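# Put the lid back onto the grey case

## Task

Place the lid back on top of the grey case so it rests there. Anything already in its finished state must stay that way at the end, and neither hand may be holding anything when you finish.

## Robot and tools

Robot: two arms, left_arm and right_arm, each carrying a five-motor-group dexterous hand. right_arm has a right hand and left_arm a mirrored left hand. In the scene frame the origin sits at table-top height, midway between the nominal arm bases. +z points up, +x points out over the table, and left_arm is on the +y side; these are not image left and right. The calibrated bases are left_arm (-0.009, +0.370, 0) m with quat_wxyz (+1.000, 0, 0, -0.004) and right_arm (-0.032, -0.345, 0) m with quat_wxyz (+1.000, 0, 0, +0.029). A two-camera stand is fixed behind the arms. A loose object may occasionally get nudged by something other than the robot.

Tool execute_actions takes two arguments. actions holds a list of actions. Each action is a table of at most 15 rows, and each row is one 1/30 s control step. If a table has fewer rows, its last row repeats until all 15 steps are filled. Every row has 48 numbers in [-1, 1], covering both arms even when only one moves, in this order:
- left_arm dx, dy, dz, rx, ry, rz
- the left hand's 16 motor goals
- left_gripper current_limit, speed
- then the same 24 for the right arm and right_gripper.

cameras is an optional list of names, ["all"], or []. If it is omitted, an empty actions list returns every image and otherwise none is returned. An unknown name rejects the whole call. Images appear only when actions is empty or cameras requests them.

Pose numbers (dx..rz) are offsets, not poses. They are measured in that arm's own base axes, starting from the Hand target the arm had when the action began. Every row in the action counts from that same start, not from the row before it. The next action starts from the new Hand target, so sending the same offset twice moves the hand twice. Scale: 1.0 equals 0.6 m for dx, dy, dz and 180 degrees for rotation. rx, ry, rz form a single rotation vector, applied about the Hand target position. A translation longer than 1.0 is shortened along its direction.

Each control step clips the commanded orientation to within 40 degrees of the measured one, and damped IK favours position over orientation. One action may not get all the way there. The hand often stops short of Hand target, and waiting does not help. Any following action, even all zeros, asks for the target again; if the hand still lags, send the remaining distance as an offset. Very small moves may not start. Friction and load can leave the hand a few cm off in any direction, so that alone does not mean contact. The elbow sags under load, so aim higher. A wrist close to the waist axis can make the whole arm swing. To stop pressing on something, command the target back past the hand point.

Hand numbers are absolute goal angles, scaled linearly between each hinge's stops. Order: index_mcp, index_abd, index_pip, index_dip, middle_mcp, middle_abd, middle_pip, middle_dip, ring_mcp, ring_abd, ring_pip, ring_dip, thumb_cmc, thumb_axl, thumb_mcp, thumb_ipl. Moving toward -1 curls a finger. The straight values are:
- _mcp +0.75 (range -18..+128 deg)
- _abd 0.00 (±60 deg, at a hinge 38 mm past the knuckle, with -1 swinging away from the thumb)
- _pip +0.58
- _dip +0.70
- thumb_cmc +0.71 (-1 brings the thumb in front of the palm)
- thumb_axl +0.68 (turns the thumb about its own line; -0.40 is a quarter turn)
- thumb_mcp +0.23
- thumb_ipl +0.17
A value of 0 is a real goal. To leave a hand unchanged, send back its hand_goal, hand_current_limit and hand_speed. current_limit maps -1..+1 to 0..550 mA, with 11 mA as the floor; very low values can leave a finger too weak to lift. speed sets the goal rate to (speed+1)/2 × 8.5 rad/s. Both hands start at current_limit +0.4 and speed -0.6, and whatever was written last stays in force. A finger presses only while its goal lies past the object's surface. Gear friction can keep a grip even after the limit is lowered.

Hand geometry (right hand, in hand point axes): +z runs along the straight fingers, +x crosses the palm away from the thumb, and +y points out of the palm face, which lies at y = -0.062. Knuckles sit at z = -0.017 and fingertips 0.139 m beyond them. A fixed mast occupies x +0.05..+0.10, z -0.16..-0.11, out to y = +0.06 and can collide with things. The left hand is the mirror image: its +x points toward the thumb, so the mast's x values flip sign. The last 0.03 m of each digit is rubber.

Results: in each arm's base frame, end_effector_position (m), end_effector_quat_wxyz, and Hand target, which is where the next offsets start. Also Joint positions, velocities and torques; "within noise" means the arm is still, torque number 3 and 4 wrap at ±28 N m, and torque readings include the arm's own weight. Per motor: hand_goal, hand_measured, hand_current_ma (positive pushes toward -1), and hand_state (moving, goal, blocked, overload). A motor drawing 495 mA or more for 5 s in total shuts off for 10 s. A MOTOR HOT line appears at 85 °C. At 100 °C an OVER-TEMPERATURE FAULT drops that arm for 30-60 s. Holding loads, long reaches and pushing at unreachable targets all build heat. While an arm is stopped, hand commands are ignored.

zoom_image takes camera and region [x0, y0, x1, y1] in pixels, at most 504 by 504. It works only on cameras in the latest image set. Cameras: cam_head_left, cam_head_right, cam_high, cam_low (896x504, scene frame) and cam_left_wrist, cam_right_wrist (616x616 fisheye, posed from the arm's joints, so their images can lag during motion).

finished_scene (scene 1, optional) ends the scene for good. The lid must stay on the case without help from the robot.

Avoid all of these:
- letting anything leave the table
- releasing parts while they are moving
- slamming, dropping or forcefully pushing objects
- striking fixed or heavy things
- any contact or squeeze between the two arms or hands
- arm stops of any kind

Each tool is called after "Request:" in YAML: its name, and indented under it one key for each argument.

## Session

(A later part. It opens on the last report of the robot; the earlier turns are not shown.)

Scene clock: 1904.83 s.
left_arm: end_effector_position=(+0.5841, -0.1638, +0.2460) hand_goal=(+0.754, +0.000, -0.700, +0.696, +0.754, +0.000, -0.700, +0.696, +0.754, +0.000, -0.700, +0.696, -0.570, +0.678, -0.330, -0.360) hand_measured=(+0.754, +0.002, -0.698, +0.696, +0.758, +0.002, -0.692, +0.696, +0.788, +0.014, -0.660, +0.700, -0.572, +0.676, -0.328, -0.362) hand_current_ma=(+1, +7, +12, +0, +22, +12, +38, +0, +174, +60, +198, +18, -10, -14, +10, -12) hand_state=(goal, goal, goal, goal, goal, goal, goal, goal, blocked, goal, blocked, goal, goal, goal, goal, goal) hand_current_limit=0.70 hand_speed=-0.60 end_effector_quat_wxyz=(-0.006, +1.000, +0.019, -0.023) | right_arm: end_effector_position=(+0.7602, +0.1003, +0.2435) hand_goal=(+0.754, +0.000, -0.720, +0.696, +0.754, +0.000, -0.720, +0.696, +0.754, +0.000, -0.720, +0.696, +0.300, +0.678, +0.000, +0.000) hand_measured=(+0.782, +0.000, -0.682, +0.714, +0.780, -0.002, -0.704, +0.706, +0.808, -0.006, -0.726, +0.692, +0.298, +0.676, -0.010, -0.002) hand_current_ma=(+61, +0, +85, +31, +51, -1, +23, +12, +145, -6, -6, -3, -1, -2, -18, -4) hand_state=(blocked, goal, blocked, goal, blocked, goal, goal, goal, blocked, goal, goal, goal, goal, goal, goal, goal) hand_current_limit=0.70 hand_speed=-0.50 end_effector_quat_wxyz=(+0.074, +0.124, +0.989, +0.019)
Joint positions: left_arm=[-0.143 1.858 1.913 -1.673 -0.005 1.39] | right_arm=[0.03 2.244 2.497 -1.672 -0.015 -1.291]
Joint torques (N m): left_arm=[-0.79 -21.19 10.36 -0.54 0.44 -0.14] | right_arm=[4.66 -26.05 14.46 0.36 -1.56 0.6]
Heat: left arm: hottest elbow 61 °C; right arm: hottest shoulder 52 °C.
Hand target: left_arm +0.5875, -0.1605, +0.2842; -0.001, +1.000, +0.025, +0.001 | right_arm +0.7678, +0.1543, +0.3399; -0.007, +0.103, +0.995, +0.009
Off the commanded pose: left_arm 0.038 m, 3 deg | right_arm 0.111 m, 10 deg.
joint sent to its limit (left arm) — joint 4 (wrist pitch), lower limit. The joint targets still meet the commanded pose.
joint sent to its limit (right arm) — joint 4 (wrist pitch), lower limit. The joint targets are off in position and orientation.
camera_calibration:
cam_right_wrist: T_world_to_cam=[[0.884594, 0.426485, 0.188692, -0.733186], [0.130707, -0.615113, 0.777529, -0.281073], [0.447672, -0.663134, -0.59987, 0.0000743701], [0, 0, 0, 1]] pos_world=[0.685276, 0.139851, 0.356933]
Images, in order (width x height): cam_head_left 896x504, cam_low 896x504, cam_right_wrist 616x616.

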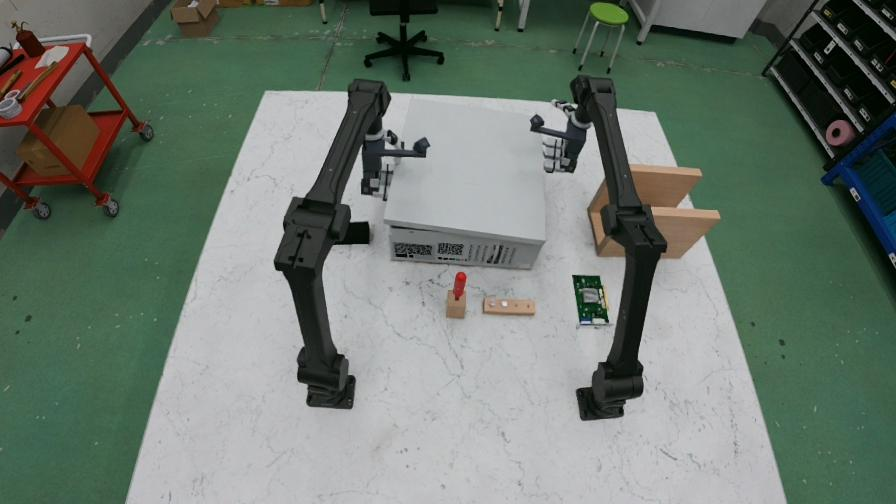

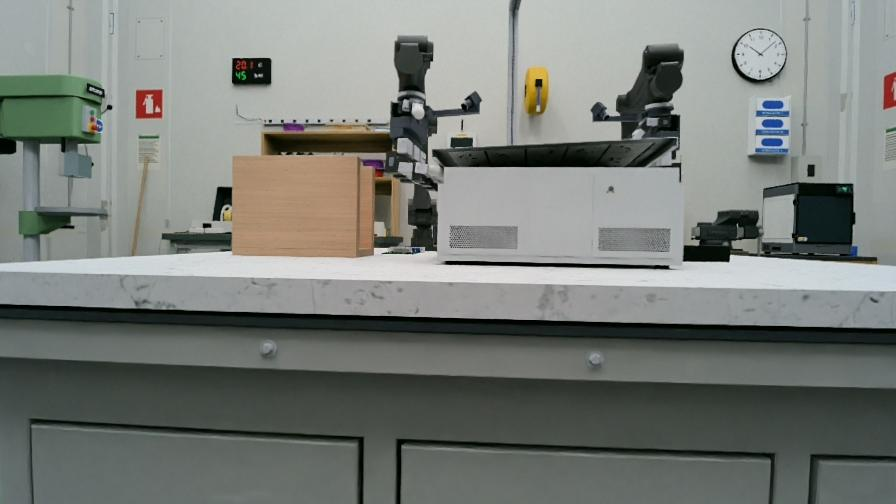

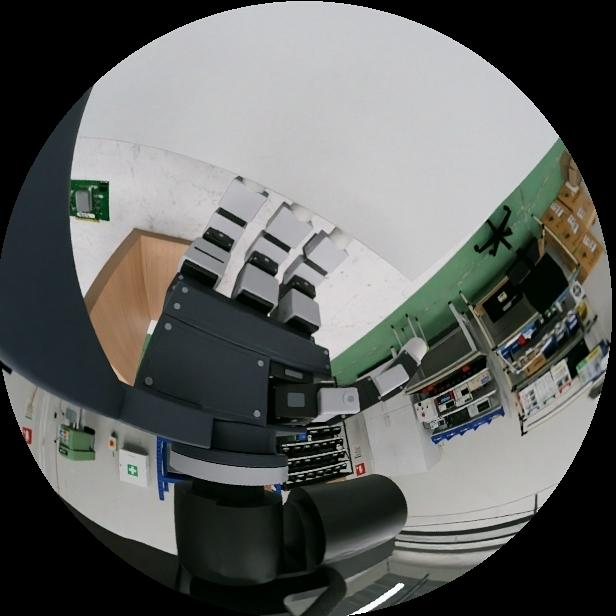

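Request:
execute_actions:
  actions:
    - [[0,0.02,0,0,0,0.005,0.754,0,-0.7,0.696,0.754,0,-0.7,0.696,0.754,0,-0.7,0.696,-0.57,0.678,-0.33,-0.36,0.7,-0.6,0.0,0.05,0.015,0,0,0,0.754,0,-0.72,0.696,0.754,0,-0.72,0.696,0.754,0,-0.76,0.696,0.3,0.678,0,0,0.7,-0.5]]
  cameras: ["cam_low","cam_right_wrist","cam_head_left"]

Request:
zoom_image:
  camera: "cam_low"
  region: [380, 110, 720, 210]

Request:
zoom_image:
  camera: "cam_right_wrist"
  region: [180, 100, 480, 350]

Request:
zoom_image:
  camera: "cam_head_left"
  region: [370, 190, 570, 280]

Scene clock: 1920.63 s.
left_arm: end_effector_position=(+0.5864, -0.1552, +0.2463) hand_goal=(+0.754, +0.000, -0.700, +0.696, +0.754, +0.000, -0.700, +0.696, +0.754, +0.000, -0.700, +0.696, -0.570, +0.678, -0.330, -0.360) hand_measured=(+0.754, +0.002, -0.698, +0.696, +0.758, +0.002, -0.692, +0.696, +0.788, +0.014, -0.660, +0.700, -0.572, +0.674, -0.324, -0.360) hand_current_ma=(-2, +7, +11, +0, +21, +12, +38, +0, +174, +62, +201, +20, -10, -19, +40, +0) hand_state=(goal, goal, goal, goal, goal, goal, goal, goal, blocked, goal, blocked, goal, goal, goal, goal, goal) hand_current_limit=0.70 hand_speed=-0.60 end_effector_quat_wxyz=(-0.006, +0.999, +0.026, -0.023) | right_arm: end_effector_position=(+0.7605, +0.1065, +0.2481) hand_goal=(+0.754, +0.000, -0.720, +0.696, +0.754, +0.000, -0.720, +0.696, +0.754, +0.000, -0.760, +0.696, +0.300, +0.678, +0.000, +0.000) hand_measured=(+0.784, +0.000, -0.682, +0.716, +0.778, -0.002, -0.704, +0.706, +0.858, -0.006, -0.754, +0.698, +0.298, +0.676, -0.010, -0.002) hand_current_ma=(+65, +0, +85, +34, +45, -1, +23, +12, +361, -6, +7, +1, -1, -2, -18, -4) hand_state=(blocked, goal, blocked, goal, blocked, goal, goal, goal, blocked, goal, goal, goal, goal, goal, goal, goal) hand_current_limit=0.70 hand_speed=-0.50 end_effector_quat_wxyz=(+0.081, +0.124, +0.989, +0.010)
Joint positions: left_arm=[-0.128 1.857 1.913 -1.673 -0.005 1.39] | right_arm=[0.044 2.239 2.504 -1.672 0.007 -1.279]
Joint torques (N m): left_arm=[-0.5 -21.71 9.8 -0.55 0.37 -0.11] | right_arm=[6.36 -26.46 14.91 0.35 -2.23 0.85]
Heat: left arm: hottest elbow 60 °C; right arm: hottest shoulder 54 °C.
Hand target: left_arm +0.5875, -0.1485, +0.2842; -0.001, +0.999, +0.033, +0.001 | right_arm +0.7678, +0.1844, +0.3489; -0.007, +0.103, +0.995, +0.009
Off the commanded pose: left_arm 0.039 m, 3 deg | right_arm 0.128 m, 10 deg.
joint sent to its limit (left arm) — joint 4 (wrist pitch), lower limit. The joint targets still meet the commanded pose.
joint sent to its limit (right arm) — joint 4 (wrist pitch), lower limit. The joint targets are off in position and orientation.
camera_calibration:
cam_right_wrist: T_world_to_cam=[[0.883059, 0.428879, 0.190443, -0.736467], [0.12102, -0.600247, 0.790606, -0.278361], [0.453388, -0.675105, -0.581957, -0.000753834], [0, 0, 0, 1]] pos_world=[0.684373, 0.148261, 0.35989]
Images, in order (width x height): cam_head_left 896x504, cam_low 896x504, cam_right_wrist 616x616.

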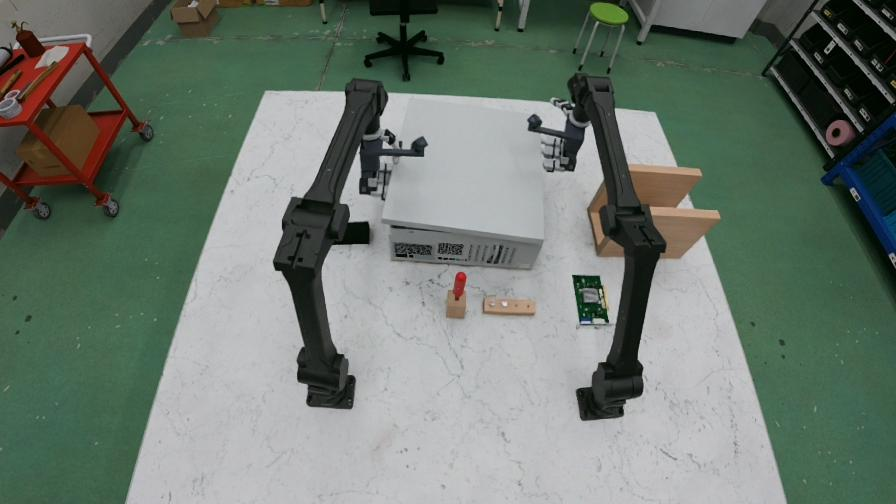

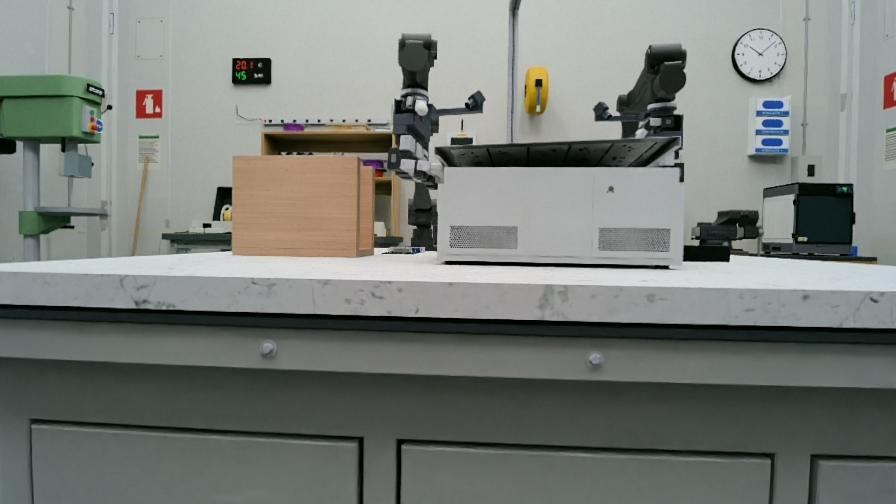

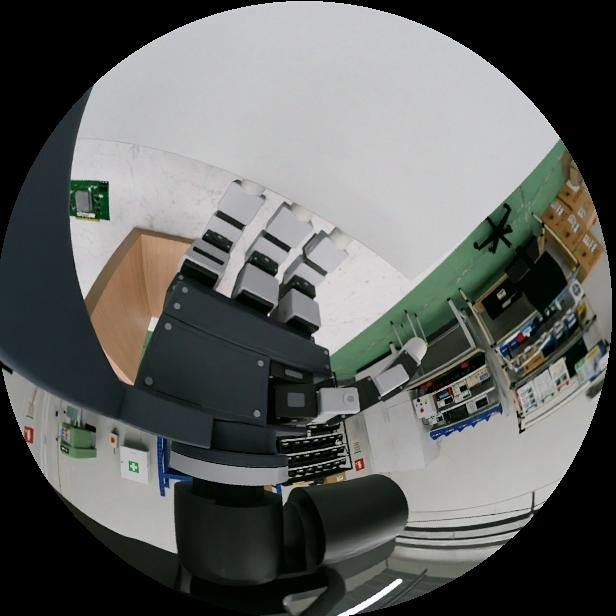

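Scaled by 1.482.

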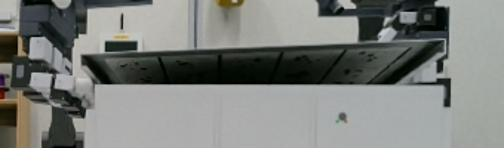

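Scaled by 1.680 from the camera's 616x616 image, which has a finer 880x880 frame.

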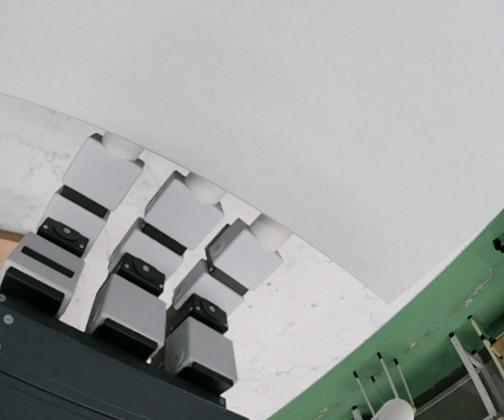

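Scaled by 2.520.

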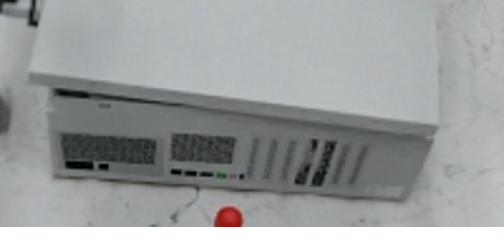

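Request:
execute_actions:
  actions:
    - [[-0.025,0,0,0,0,0.016,0.754,0,-0.7,0.696,0.754,0,-0.7,0.696,0.754,0,-0.7,0.696,-0.57,0.678,-0.33,-0.36,0.7,-0.6,0.035,-0.04,0.0,0,0,0.016,0.754,0,-0.72,0.696,0.754,0,-0.72,0.696,0.754,0,-0.76,0.696,0.3,0.678,0,0,0.7,-0.5]]
  cameras: ["cam_low","cam_right_wrist","cam_head_left"]

Request:
zoom_image:
  camera: "cam_low"
  region: [380, 110, 720, 210]

Request:
zoom_image:
  camera: "cam_right_wrist"
  region: [180, 100, 480, 350]

Request:
zoom_image:
  camera: "cam_head_left"
  region: [370, 190, 570, 280]

Scene clock: 1937.13 s.
left_arm: end_effector_position=(+0.5786, -0.1417, +0.2640) hand_goal=(+0.754, +0.000, -0.700, +0.696, +0.754, +0.000, -0.700, +0.696, +0.754, +0.000, -0.700, +0.696, -0.570, +0.678, -0.330, -0.360) hand_measured=(+0.754, +0.002, -0.698, +0.696, +0.758, +0.002, -0.692, +0.696, +0.798, +0.016, -0.652, +0.702, -0.570, +0.678, -0.342, -0.372) hand_current_ma=(-2, +7, +11, +0, +20, +12, +38, +0, +230, +71, +238, +25, -4, -1, -73, -82) hand_state=(goal, goal, goal, goal, goal, goal, goal, goal, blocked, goal, blocked, goal, goal, goal, goal, goal) hand_current_limit=0.70 hand_speed=-0.60 end_effector_quat_wxyz=(-0.009, +0.998, +0.054, -0.011) | right_arm: end_effector_position=(+0.7899, +0.1406, +0.2821) hand_goal=(+0.754, +0.000, -0.720, +0.696, +0.754, +0.000, -0.720, +0.696, +0.754, +0.000, -0.760, +0.696, +0.300, +0.678, +0.000, +0.000) hand_measured=(+0.810, +0.000, -0.676, +0.718, +0.774, -0.002, -0.702, +0.702, +0.760, -0.004, -0.756, +0.698, +0.298, +0.676, -0.010, -0.002) hand_current_ma=(+156, +0, +102, +39, +40, -1, +28, +7, +7, -3, +5, +1, -1, -1, -18, -4) hand_state=(blocked, goal, blocked, blocked, blocked, goal, goal, goal, goal, goal, goal, goal, goal, goal, goal, goal) hand_current_limit=0.70 hand_speed=-0.50 end_effector_quat_wxyz=(+0.130, +0.127, +0.982, +0.050)
Joint positions: left_arm=[-0.113 1.804 1.883 -1.674 -0.015 1.349] | right_arm=[0.076 2.317 2.695 -1.672 -0.045 -1.231]
Joint torques (N m): left_arm=[-2.02 -19.96 8.01 -0.44 0.71 -0.27] | right_arm=[1.73 -24.53 13.33 0.61 -0.84 0.03]
Heat: left arm: hottest elbow 59 °C; right arm: hottest shoulder 55 °C.
Hand target: left_arm +0.5724, -0.1485, +0.2840; -0.001, +0.998, +0.058, +0.001 | right_arm +0.7888, +0.1604, +0.3490; -0.007, +0.078, +0.997, +0.009
Off the commanded pose: left_arm 0.022 m, 2 deg | right_arm 0.070 m, 17 deg.
joint sent to its limit (left arm) — joint 4 (wrist pitch), lower limit. The joint targets still meet the commanded pose.
joint sent to its limit (right arm) — joint 4 (wrist pitch), lower limit. The joint targets are off in position and orientation.
camera_calibration:
cam_right_wrist: T_world_to_cam=[[0.856637, 0.409664, 0.313606, -0.794689], [0.0350225, -0.652631, 0.756866, -0.203456], [0.51473, -0.637376, -0.573415, -0.0275012], [0, 0, 0, 1]] pos_world=[0.702041, 0.175245, 0.387438]
Images, in order (width x height): cam_head_left 896x504, cam_low 896x504, cam_right_wrist 616x616.

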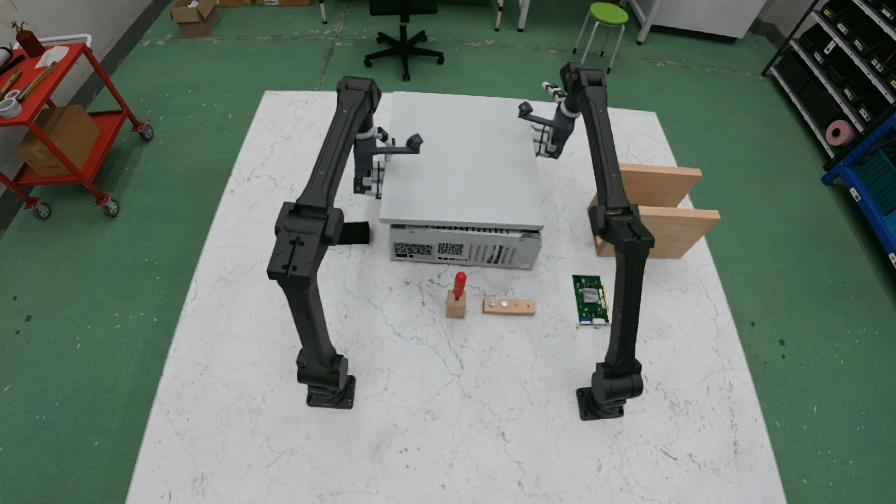

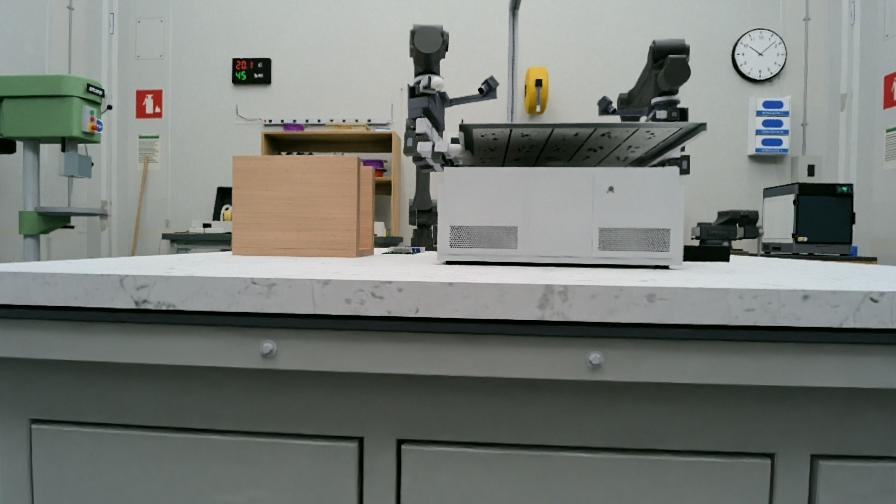

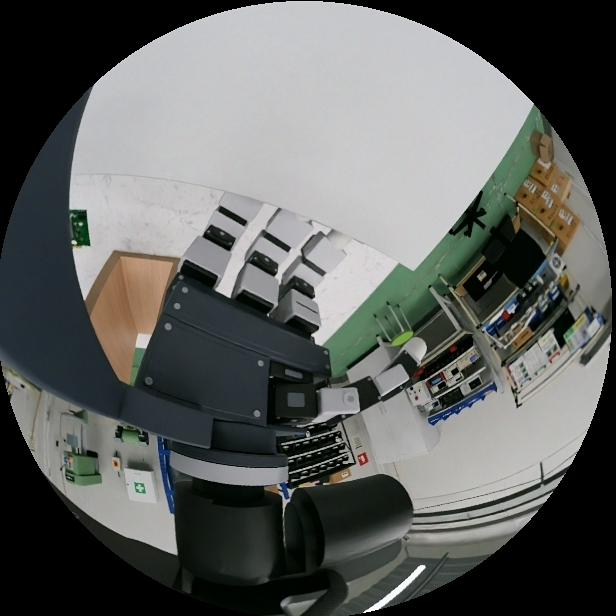

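Scaled by 1.482.

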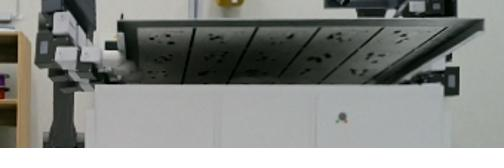

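Scaled by 1.680 from the camera's 616x616 image, which has a finer 880x880 frame.

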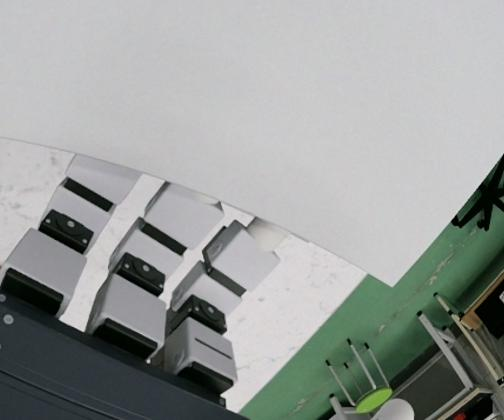

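Scaled by 2.520.

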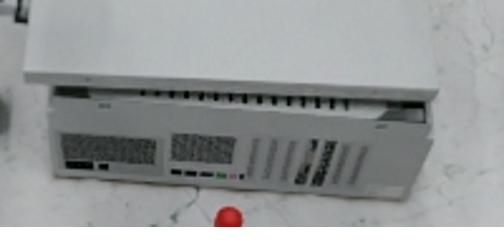

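Request:
execute_actions:
  actions:
    - [[0.001,-0.042,0,0,0,-0.0117,0.754,0,-0.7,0.696,0.754,0,-0.7,0.696,0.754,0,-0.7,0.696,-0.57,0.678,-0.33,-0.36,0.7,-0.6,-0.029,-0.07,0.0,0,0,-0.0117,0.754,0,-0.72,0.696,0.754,0,-0.72,0.696,0.754,0,-0.72,0.696,0.3,0.678,0,0,0.7,-0.5]]
  cameras: ["cam_low","cam_right_wrist","cam_head_left"]

Request:
zoom_image:
  camera: "cam_low"
  region: [380, 110, 720, 210]

Request:
zoom_image:
  camera: "cam_right_wrist"
  region: [180, 100, 480, 350]

Request:
zoom_image:
  camera: "cam_head_left"
  region: [370, 190, 570, 280]

Scene clock: 1969.93 s.
left_arm: end_effector_position=(+0.5718, -0.1702, +0.2643) hand_goal=(+0.754, +0.000, -0.700, +0.696, +0.754, +0.000, -0.700, +0.696, +0.754, +0.000, -0.700, +0.696, -0.570, +0.678, -0.330, -0.360) hand_measured=(+0.754, +0.002, -0.698, +0.696, +0.758, +0.002, -0.692, +0.696, +0.798, +0.016, -0.652, +0.702, -0.572, +0.674, -0.338, -0.372) hand_current_ma=(-2, +7, +11, +0, +20, +12, +38, +0, +230, +71, +238, +30, -6, -21, -48, -73) hand_state=(goal, goal, goal, goal, goal, goal, goal, goal, blocked, goal, blocked, goal, goal, goal, goal, goal) hand_current_limit=0.70 hand_speed=-0.60 end_effector_quat_wxyz=(-0.008, +0.999, +0.035, -0.011) | right_arm: end_effector_position=(+0.7878, +0.1156, +0.2833) hand_goal=(+0.754, +0.000, -0.720, +0.696, +0.754, +0.000, -0.720, +0.696, +0.754, +0.000, -0.720, +0.696, +0.300, +0.678, +0.000, +0.000) hand_measured=(+0.810, +0.000, -0.676, +0.718, +0.782, -0.002, -0.702, +0.704, +0.760, -0.004, -0.720, +0.698, +0.298, +0.676, -0.010, -0.002) hand_current_ma=(+153, +0, +102, +39, +60, -1, +31, +9, +6, -3, +0, +1, -1, -1, -18, -4) hand_state=(blocked, goal, blocked, blocked, blocked, goal, goal, goal, goal, goal, goal, goal, goal, goal, goal, goal) hand_current_limit=0.70 hand_speed=-0.50 end_effector_quat_wxyz=(+0.125, +0.138, +0.981, +0.050)
Joint positions: left_arm=[-0.161 1.804 1.883 -1.674 -0.011 1.338] | right_arm=[0.043 2.298 2.665 -1.672 -0.053 -1.241]
Joint torques (N m): left_arm=[-1.73 -18.67 9.48 -0.4 0.57 -0.22] | right_arm=[0.21 -28.1 8.23 0.62 -0.58 -0.16]
Heat: left arm: hottest elbow 58 °C; right arm: hottest elbow 57 °C.
Hand target: left_arm +0.5730, -0.1739, +0.2840; -0.001, +0.999, +0.040, +0.001 | right_arm +0.7714, +0.1183, +0.3492; -0.007, +0.097, +0.995, +0.009
Off the commanded pose: left_arm 0.020 m, 2 deg | right_arm 0.068 m, 17 deg.
joint sent to its limit (left arm) — joint 4 (wrist pitch), lower limit. The joint targets still meet the commanded pose.
joint sent to its limit (right arm) — joint 4 (wrist pitch), lower limit. The joint targets are off in orientation, not in position.
camera_calibration:
cam_right_wrist: T_world_to_cam=[[0.868863, 0.389068, 0.30611, -0.788186], [0.0287901, -0.657003, 0.753338, -0.214247], [0.494215, -0.645734, -0.582047, -0.0220022], [0, 0, 0, 1]] pos_world=[0.701868, 0.151689, 0.389866]
Images, in order (width x height): cam_head_left 896x504, cam_low 896x504, cam_right_wrist 616x616.

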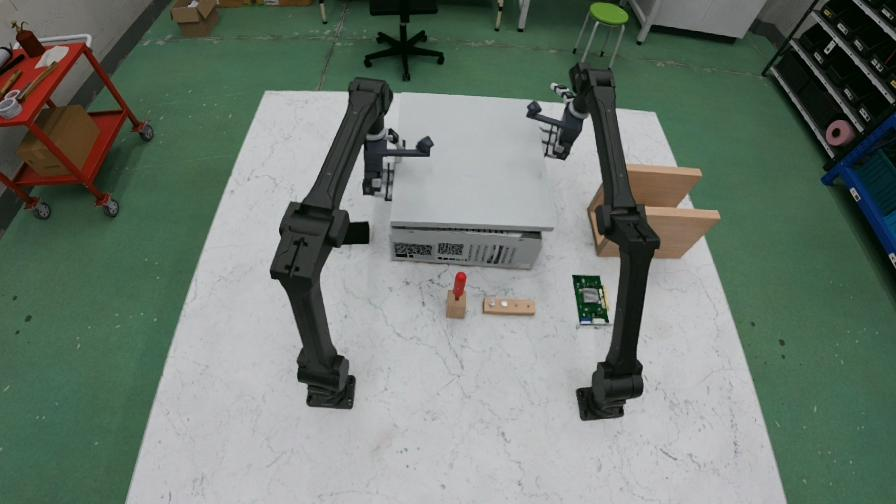

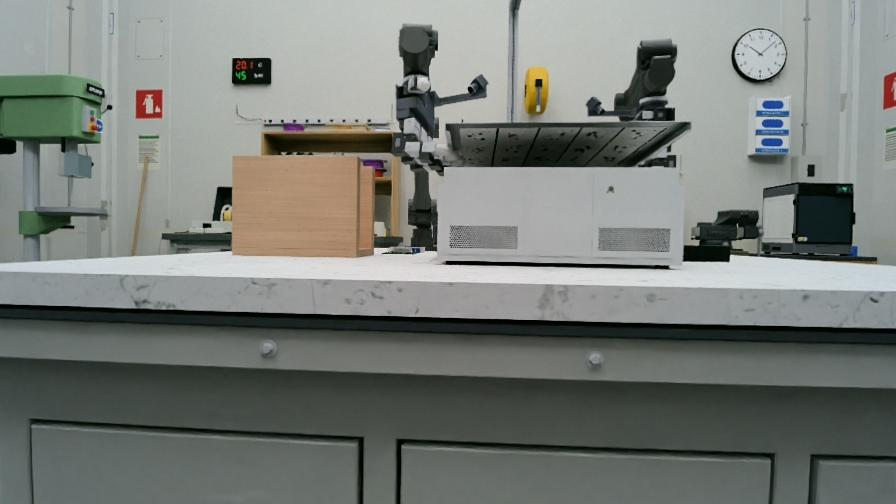

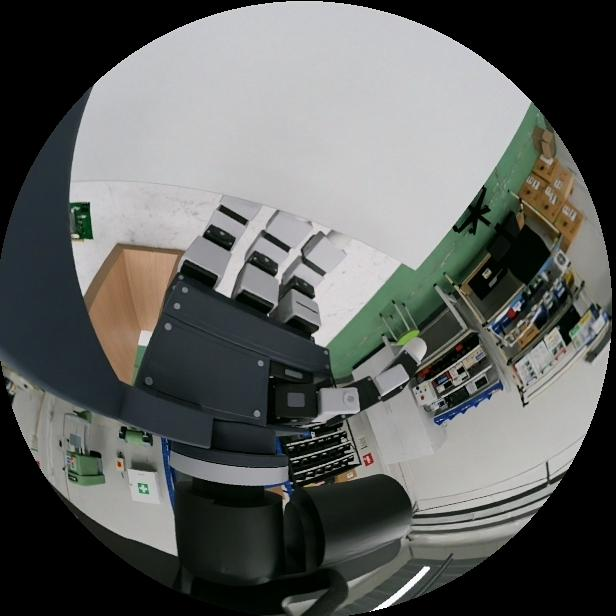

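Scaled by 1.482.

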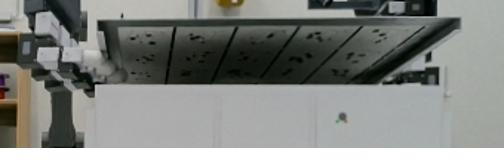

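Scaled by 1.680 from the camera's 616x616 image, which has a finer 880x880 frame.

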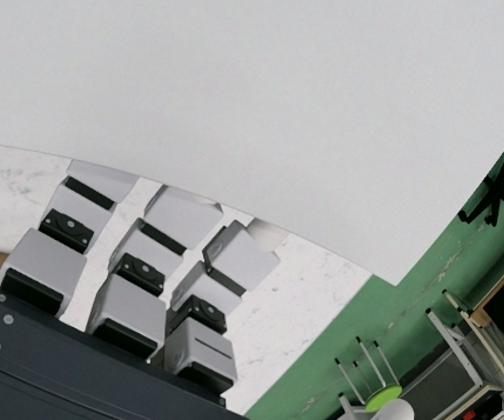

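Scaled by 2.520.

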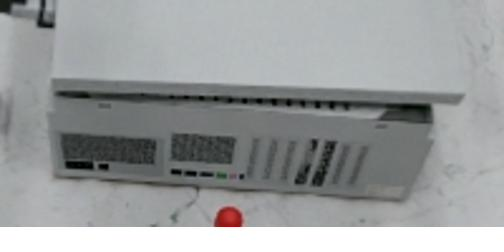

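Request:
execute_actions:
  actions: []

Request:
zoom_image:
  camera: "cam_head_left"
  region: [370, 190, 570, 280]

Request:
zoom_image:
  camera: "cam_low"
  region: [400, 80, 760, 282]

Scene clock: 1997.53 s.
left_arm: end_effector_position=(+0.5718, -0.1702, +0.2643) hand_goal=(+0.754, +0.000, -0.700, +0.696, +0.754, +0.000, -0.700, +0.696, +0.754, +0.000, -0.700, +0.696, -0.570, +0.678, -0.330, -0.360) hand_measured=(+0.754, +0.002, -0.698, +0.696, +0.758, +0.002, -0.692, +0.696, +0.798, +0.016, -0.652, +0.702, -0.572, +0.674, -0.338, -0.372) hand_current_ma=(-2, +7, +11, +0, +20, +12, +38, +0, +230, +71, +238, +30, -6, -21, -46, -73) hand_state=(goal, goal, goal, goal, goal, goal, goal, goal, blocked, goal, blocked, goal, goal, goal, goal, goal) hand_current_limit=0.70 hand_speed=-0.60 end_effector_quat_wxyz=(-0.008, +0.999, +0.035, -0.011) | right_arm: end_effector_position=(+0.7878, +0.1156, +0.2833) hand_goal=(+0.754, +0.000, -0.720, +0.696, +0.754, +0.000, -0.720, +0.696, +0.754, +0.000, -0.720, +0.696, +0.300, +0.678, +0.000, +0.000) hand_measured=(+0.810, +0.000, -0.676, +0.718, +0.782, -0.002, -0.702, +0.704, +0.760, -0.004, -0.720, +0.698, +0.298, +0.676, -0.010, -0.002) hand_current_ma=(+153, +0, +102, +39, +60, -1, +31, +9, +6, -3, +0, +1, -1, -1, -18, -4) hand_state=(blocked, goal, blocked, blocked, blocked, goal, goal, goal, goal, goal, goal, goal, goal, goal, goal, goal) hand_current_limit=0.70 hand_speed=-0.50 end_effector_quat_wxyz=(+0.125, +0.138, +0.981, +0.050)
Joint positions: left_arm=[-0.161 1.804 1.883 -1.674 -0.011 1.338] | right_arm=[0.043 2.298 2.665 -1.672 -0.053 -1.241]
Joint velocities: within noise
Joint torques (N m): left_arm=[-1.49 -18.67 9.47 -0.42 0.57 -0.22] | right_arm=[0.38 -28.1 8.13 0.75 -0.58 -0.18]
Heat: left arm: hottest elbow 58 °C; right arm: hottest elbow 52 °C.
Hand target: left_arm +0.5730, -0.1739, +0.2840; -0.001, +0.999, +0.040, +0.001 | right_arm +0.7714, +0.1183, +0.3492; -0.007, +0.097, +0.995, +0.009
Off the commanded pose: left_arm 0.020 m, 2 deg | right_arm 0.068 m, 17 deg.
camera_calibration:
cam_left_wrist: T_world_to_cam=[[-0.801737, 0.596828, 0.0318442, 0.520089], [0.44402, 0.559106, 0.700177, -0.380674], [0.400081, 0.575497, -0.713259, 0.185721], [0, 0, 0, 1]] pos_world=[0.511698, -0.204449, 0.382444]
cam_right_wrist: T_world_to_cam=[[0.868863, 0.389068, 0.30611, -0.788186], [0.0287901, -0.657003, 0.753338, -0.214247], [0.494215, -0.645734, -0.582047, -0.0220022], [0, 0, 0, 1]] pos_world=[0.701868, 0.151689, 0.389866]

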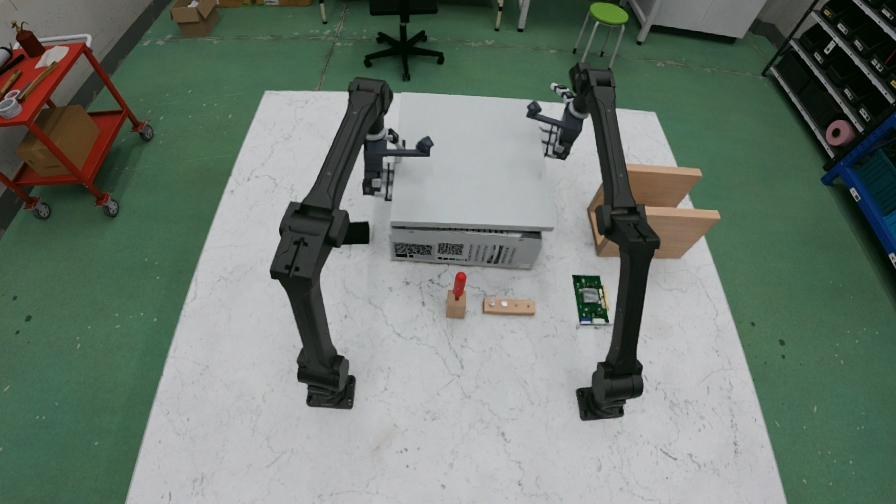

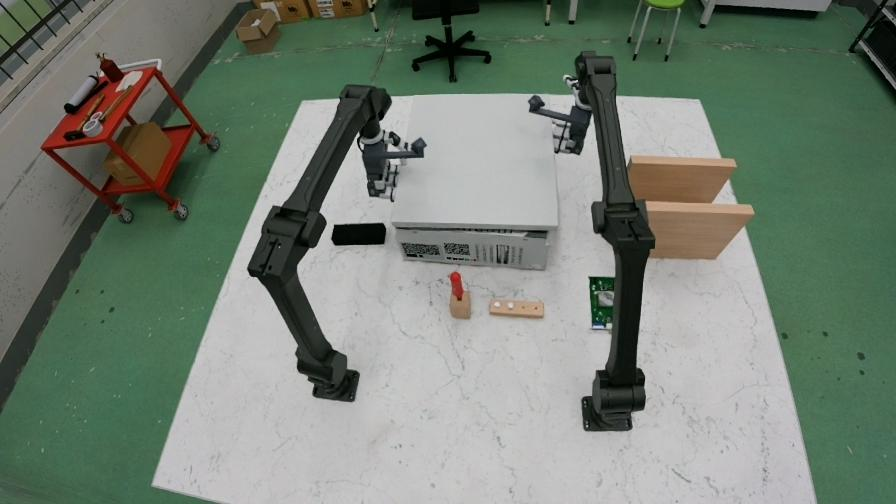

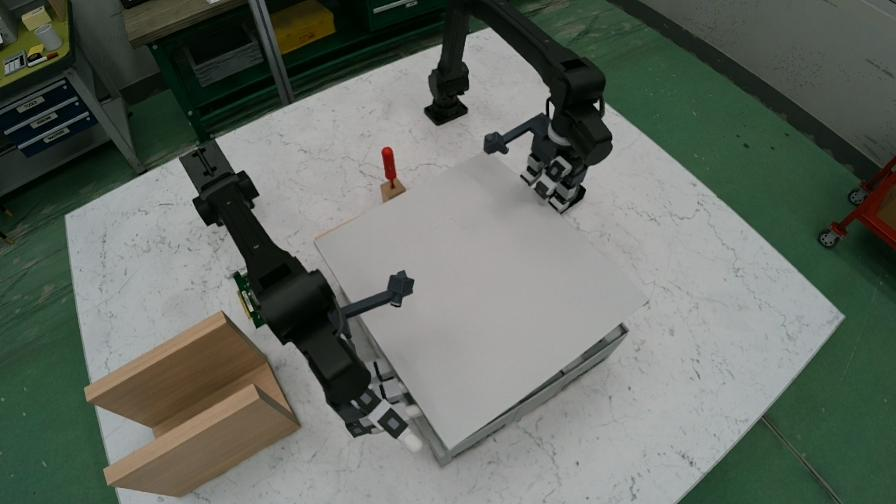

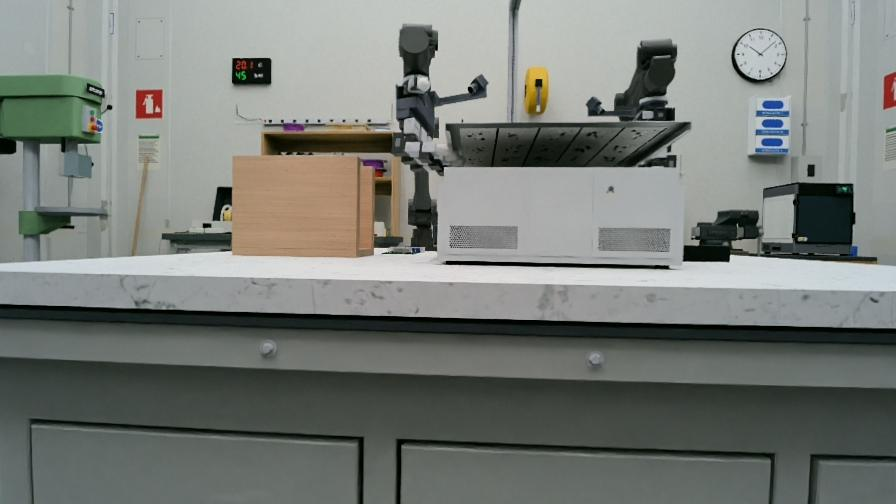

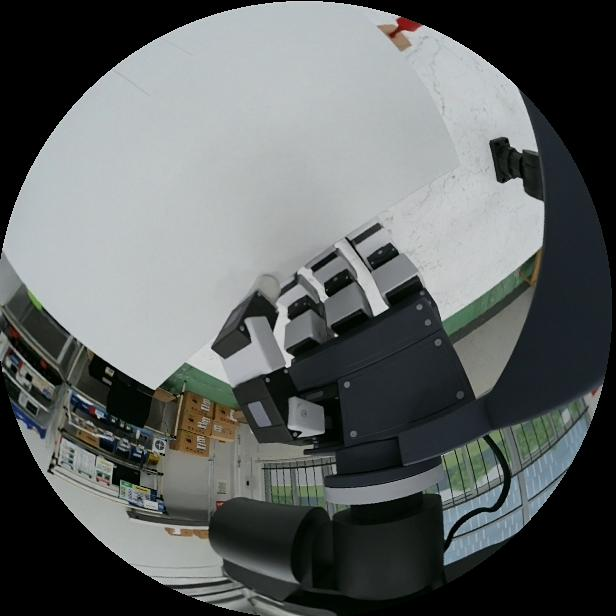

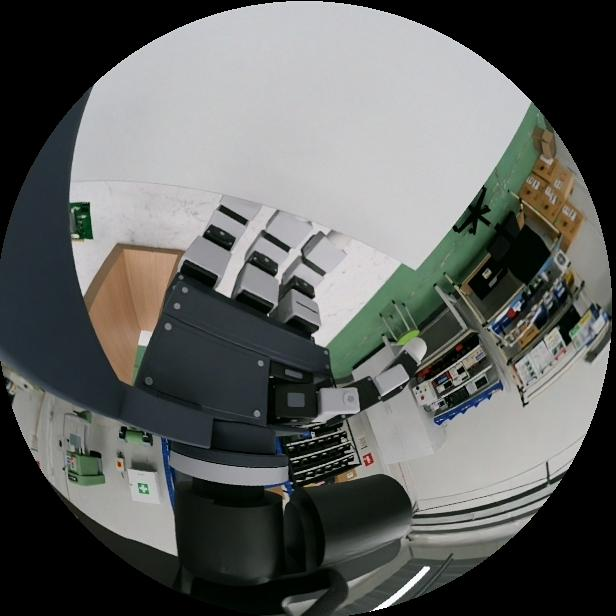

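Scaled by 2.520.

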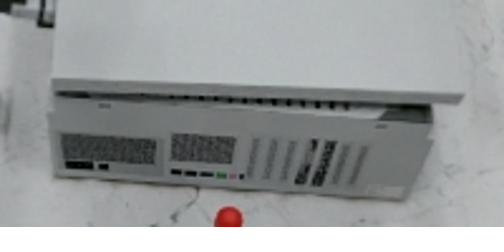

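Scaled by 1.400.

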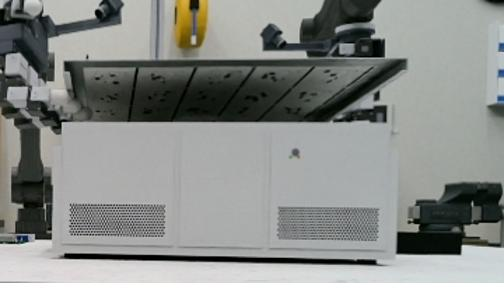

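Request:
zoom_image:
  camera: "cam_head_left"
  region: [380, 205, 480, 265]

Request:
zoom_image:
  camera: "cam_head_left"
  region: [470, 205, 570, 265]

Scaled by 5.040.

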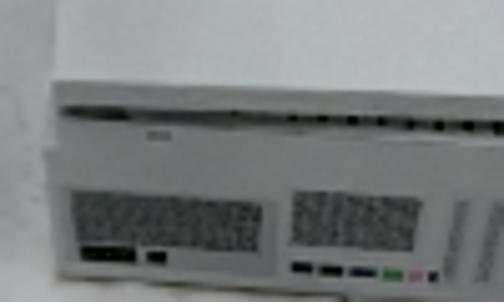

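Scaled by 5.040.

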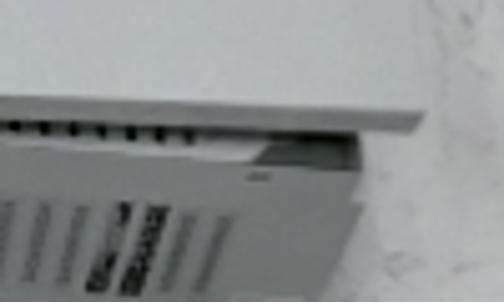

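Request:
execute_actions:
  actions:
    - [[0.004,0,-0.0055,0,0,-0.0024,0.754,0,-0.7,0.696,0.754,0,-0.7,0.696,0.754,0,-0.7,0.696,-0.57,0.678,-0.33,-0.36,0.7,-0.6,-0.005,0,-0.014,0,0,-0.0024,0.754,0,-0.72,0.696,0.754,0,-0.72,0.696,0.754,0,-0.72,0.696,0.3,0.678,0,0,0.7,-0.5],[0.008,0,-0.011,0,0,-0.0048,0.754,0,-0.7,0.696,0.754,0,-0.7,0.696,0.754,0,-0.7,0.696,-0.57,0.678,-0.33,-0.36,0.7,-0.6,-0.01,0,-0.028,0,0,-0.0048,0.754,0,-0.72,0.696,0.754,0,-0.72,0.696,0.754,0,-0.72,0.696,0.3,0.678,0,0,0.7,-0.5],[0.0125,0,-0.0167,0,0,-0.0072,0.754,0,-0.7,0.696,0.754,0,-0.7,0.696,0.754,0,-0.7,0.696,-0.57,0.678,-0.33,-0.36,0.7,-0.6,-0.015,0.001,-0.0417,0,0,-0.0072,0.754,0,-0.72,0.696,0.754,0,-0.72,0.696,0.754,0,-0.72,0.696,0.3,0.678,0,0,0.7,-0.5]]
    - [[0.004,0,-0.0055,0,0,-0.0024,0.754,0,-0.7,0.696,0.754,0,-0.7,0.696,0.754,0,-0.7,0.696,-0.57,0.678,-0.33,-0.36,0.7,-0.6,-0.005,0,-0.014,0,0,-0.0024,0.754,0,-0.72,0.696,0.754,0,-0.72,0.696,0.754,0,-0.72,0.696,0.3,0.678,0,0,0.7,-0.5],[0.008,0,-0.011,0,0,-0.0048,0.754,0,-0.7,0.696,0.754,0,-0.7,0.696,0.754,0,-0.7,0.696,-0.57,0.678,-0.33,-0.36,0.7,-0.6,-0.01,0,-0.028,0,0,-0.0048,0.754,0,-0.72,0.696,0.754,0,-0.72,0.696,0.754,0,-0.72,0.696,0.3,0.678,0,0,0.7,-0.5],[0.0125,0,-0.0167,0,0,-0.0072,0.754,0,-0.7,0.696,0.754,0,-0.7,0.696,0.754,0,-0.7,0.696,-0.57,0.678,-0.33,-0.36,0.7,-0.6,-0.015,0.001,-0.0417,0,0,-0.0072,0.754,0,-0.72,0.696,0.754,0,-0.72,0.696,0.754,0,-0.72,0.696,0.3,0.678,0,0,0.7,-0.5]]
  cameras: ["cam_head_left", "cam_low", "cam_high"]

Request:
zoom_image:
  camera: "cam_head_left"
  region: [370, 190, 570, 280]

Request:
zoom_image:
  camera: "cam_low"
  region: [400, 80, 760, 282]

Scene clock: 2112.40 s.
left_arm: end_effector_position=(+0.5755, -0.1685, +0.2431) hand_goal=(+0.754, +0.000, -0.700, +0.696, +0.754, +0.000, -0.700, +0.696, +0.754, +0.000, -0.700, +0.696, -0.570, +0.678, -0.330, -0.360) hand_measured=(+0.748, +0.000, -0.710, +0.692, +0.758, +0.002, -0.692, +0.696, +0.800, +0.016, -0.654, +0.698, -0.572, +0.676, -0.332, -0.362) hand_current_ma=(-29, +1, -49, -15, +19, +12, +37, +0, +244, +71, +228, +8, -11, -12, -9, -13) hand_state=(goal, goal, goal, goal, goal, goal, goal, goal, blocked, goal, blocked, goal, goal, goal, goal, goal) hand_current_limit=0.70 hand_speed=-0.60 end_effector_quat_wxyz=(-0.012, +0.999, +0.020, -0.026) | right_arm: end_effector_position=(+0.7654, +0.1110, +0.2487) hand_goal=(+0.754, +0.000, -0.720, +0.696, +0.754, +0.000, -0.720, +0.696, +0.754, +0.000, -0.720, +0.696, +0.300, +0.678, +0.000, +0.000) hand_measured=(+0.802, +0.000, -0.684, +0.714, +0.780, -0.002, -0.698, +0.706, +0.754, +0.000, -0.718, +0.694, +0.298, +0.676, -0.010, -0.002) hand_current_ma=(+123, +0, +74, +28, +54, -1, +41, +13, +0, +0, +2, -1, -1, -1, -18, -4) hand_state=(blocked, goal, blocked, goal, blocked, goal, blocked, goal, goal, goal, goal, goal, goal, goal, goal, goal) hand_current_limit=0.70 hand_speed=-0.50 end_effector_quat_wxyz=(+0.076, +0.146, +0.986, +0.032)
Joint positions: left_arm=[-0.156 1.841 1.883 -1.67 -0.015 1.373] | right_arm=[0.043 2.248 2.512 -1.672 -0.035 -1.232]
Joint torques (N m): left_arm=[-1.44 -17.85 10.81 0.39 0.69 -0.03] | right_arm=[0.62 -26.52 7.56 0.31 -0.7 -0.18]
Heat: left arm: hottest elbow 59 °C; right arm: hottest shoulder 51 °C.
Hand target: left_arm +0.5881, -0.1738, +0.2639; -0.001, +1.000, +0.017, +0.001 | right_arm +0.7533, +0.1196, +0.2990; -0.007, +0.119, +0.993, +0.010
Off the commanded pose: left_arm 0.025 m, 3 deg | right_arm 0.052 m, 10 deg.
joint sent to its limit (right arm) — joint 4 (wrist pitch), lower limit. The joint targets are off in orientation, not in position.
Images, in order (width x height): cam_head_left 896x504, cam_high 896x504, cam_low 896x504.

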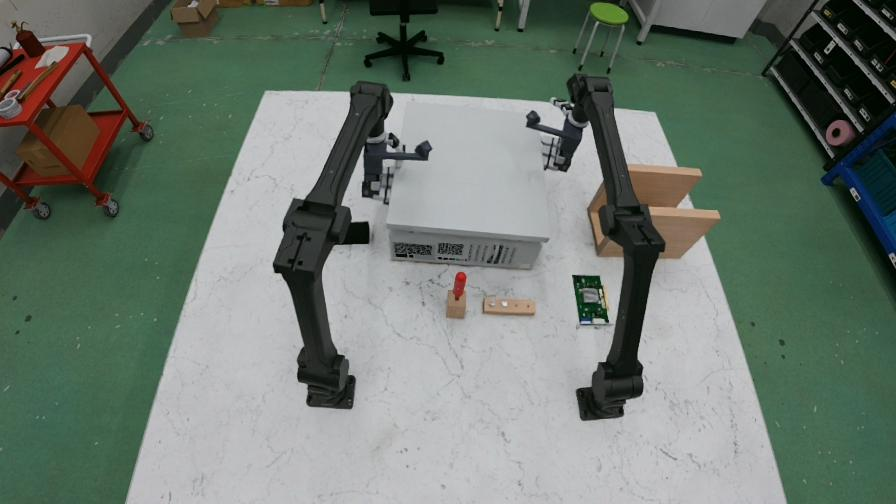

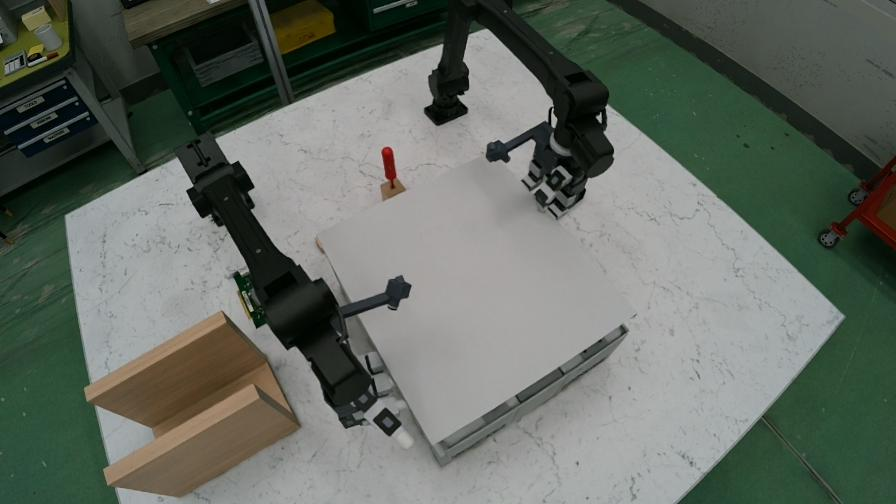

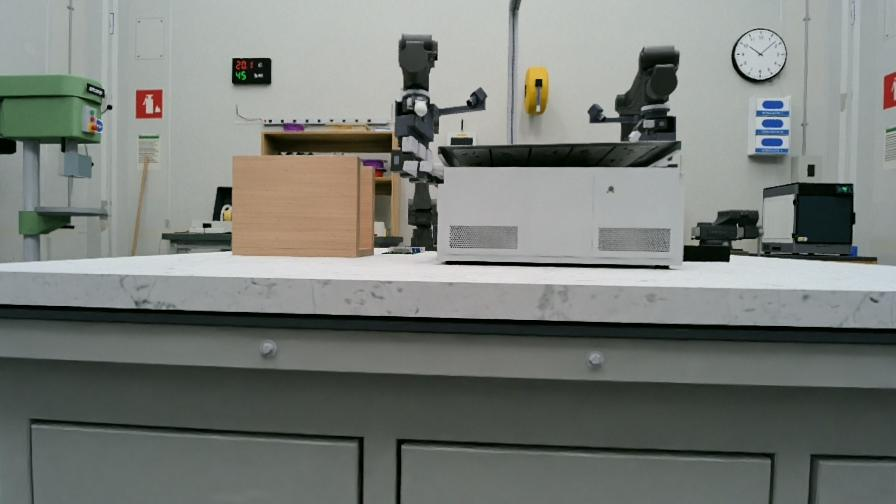

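Scaled by 2.520.

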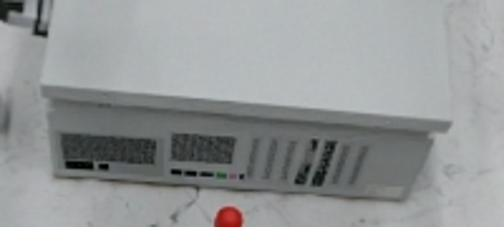

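Scaled by 1.400.

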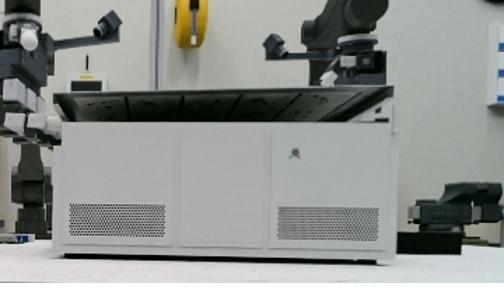

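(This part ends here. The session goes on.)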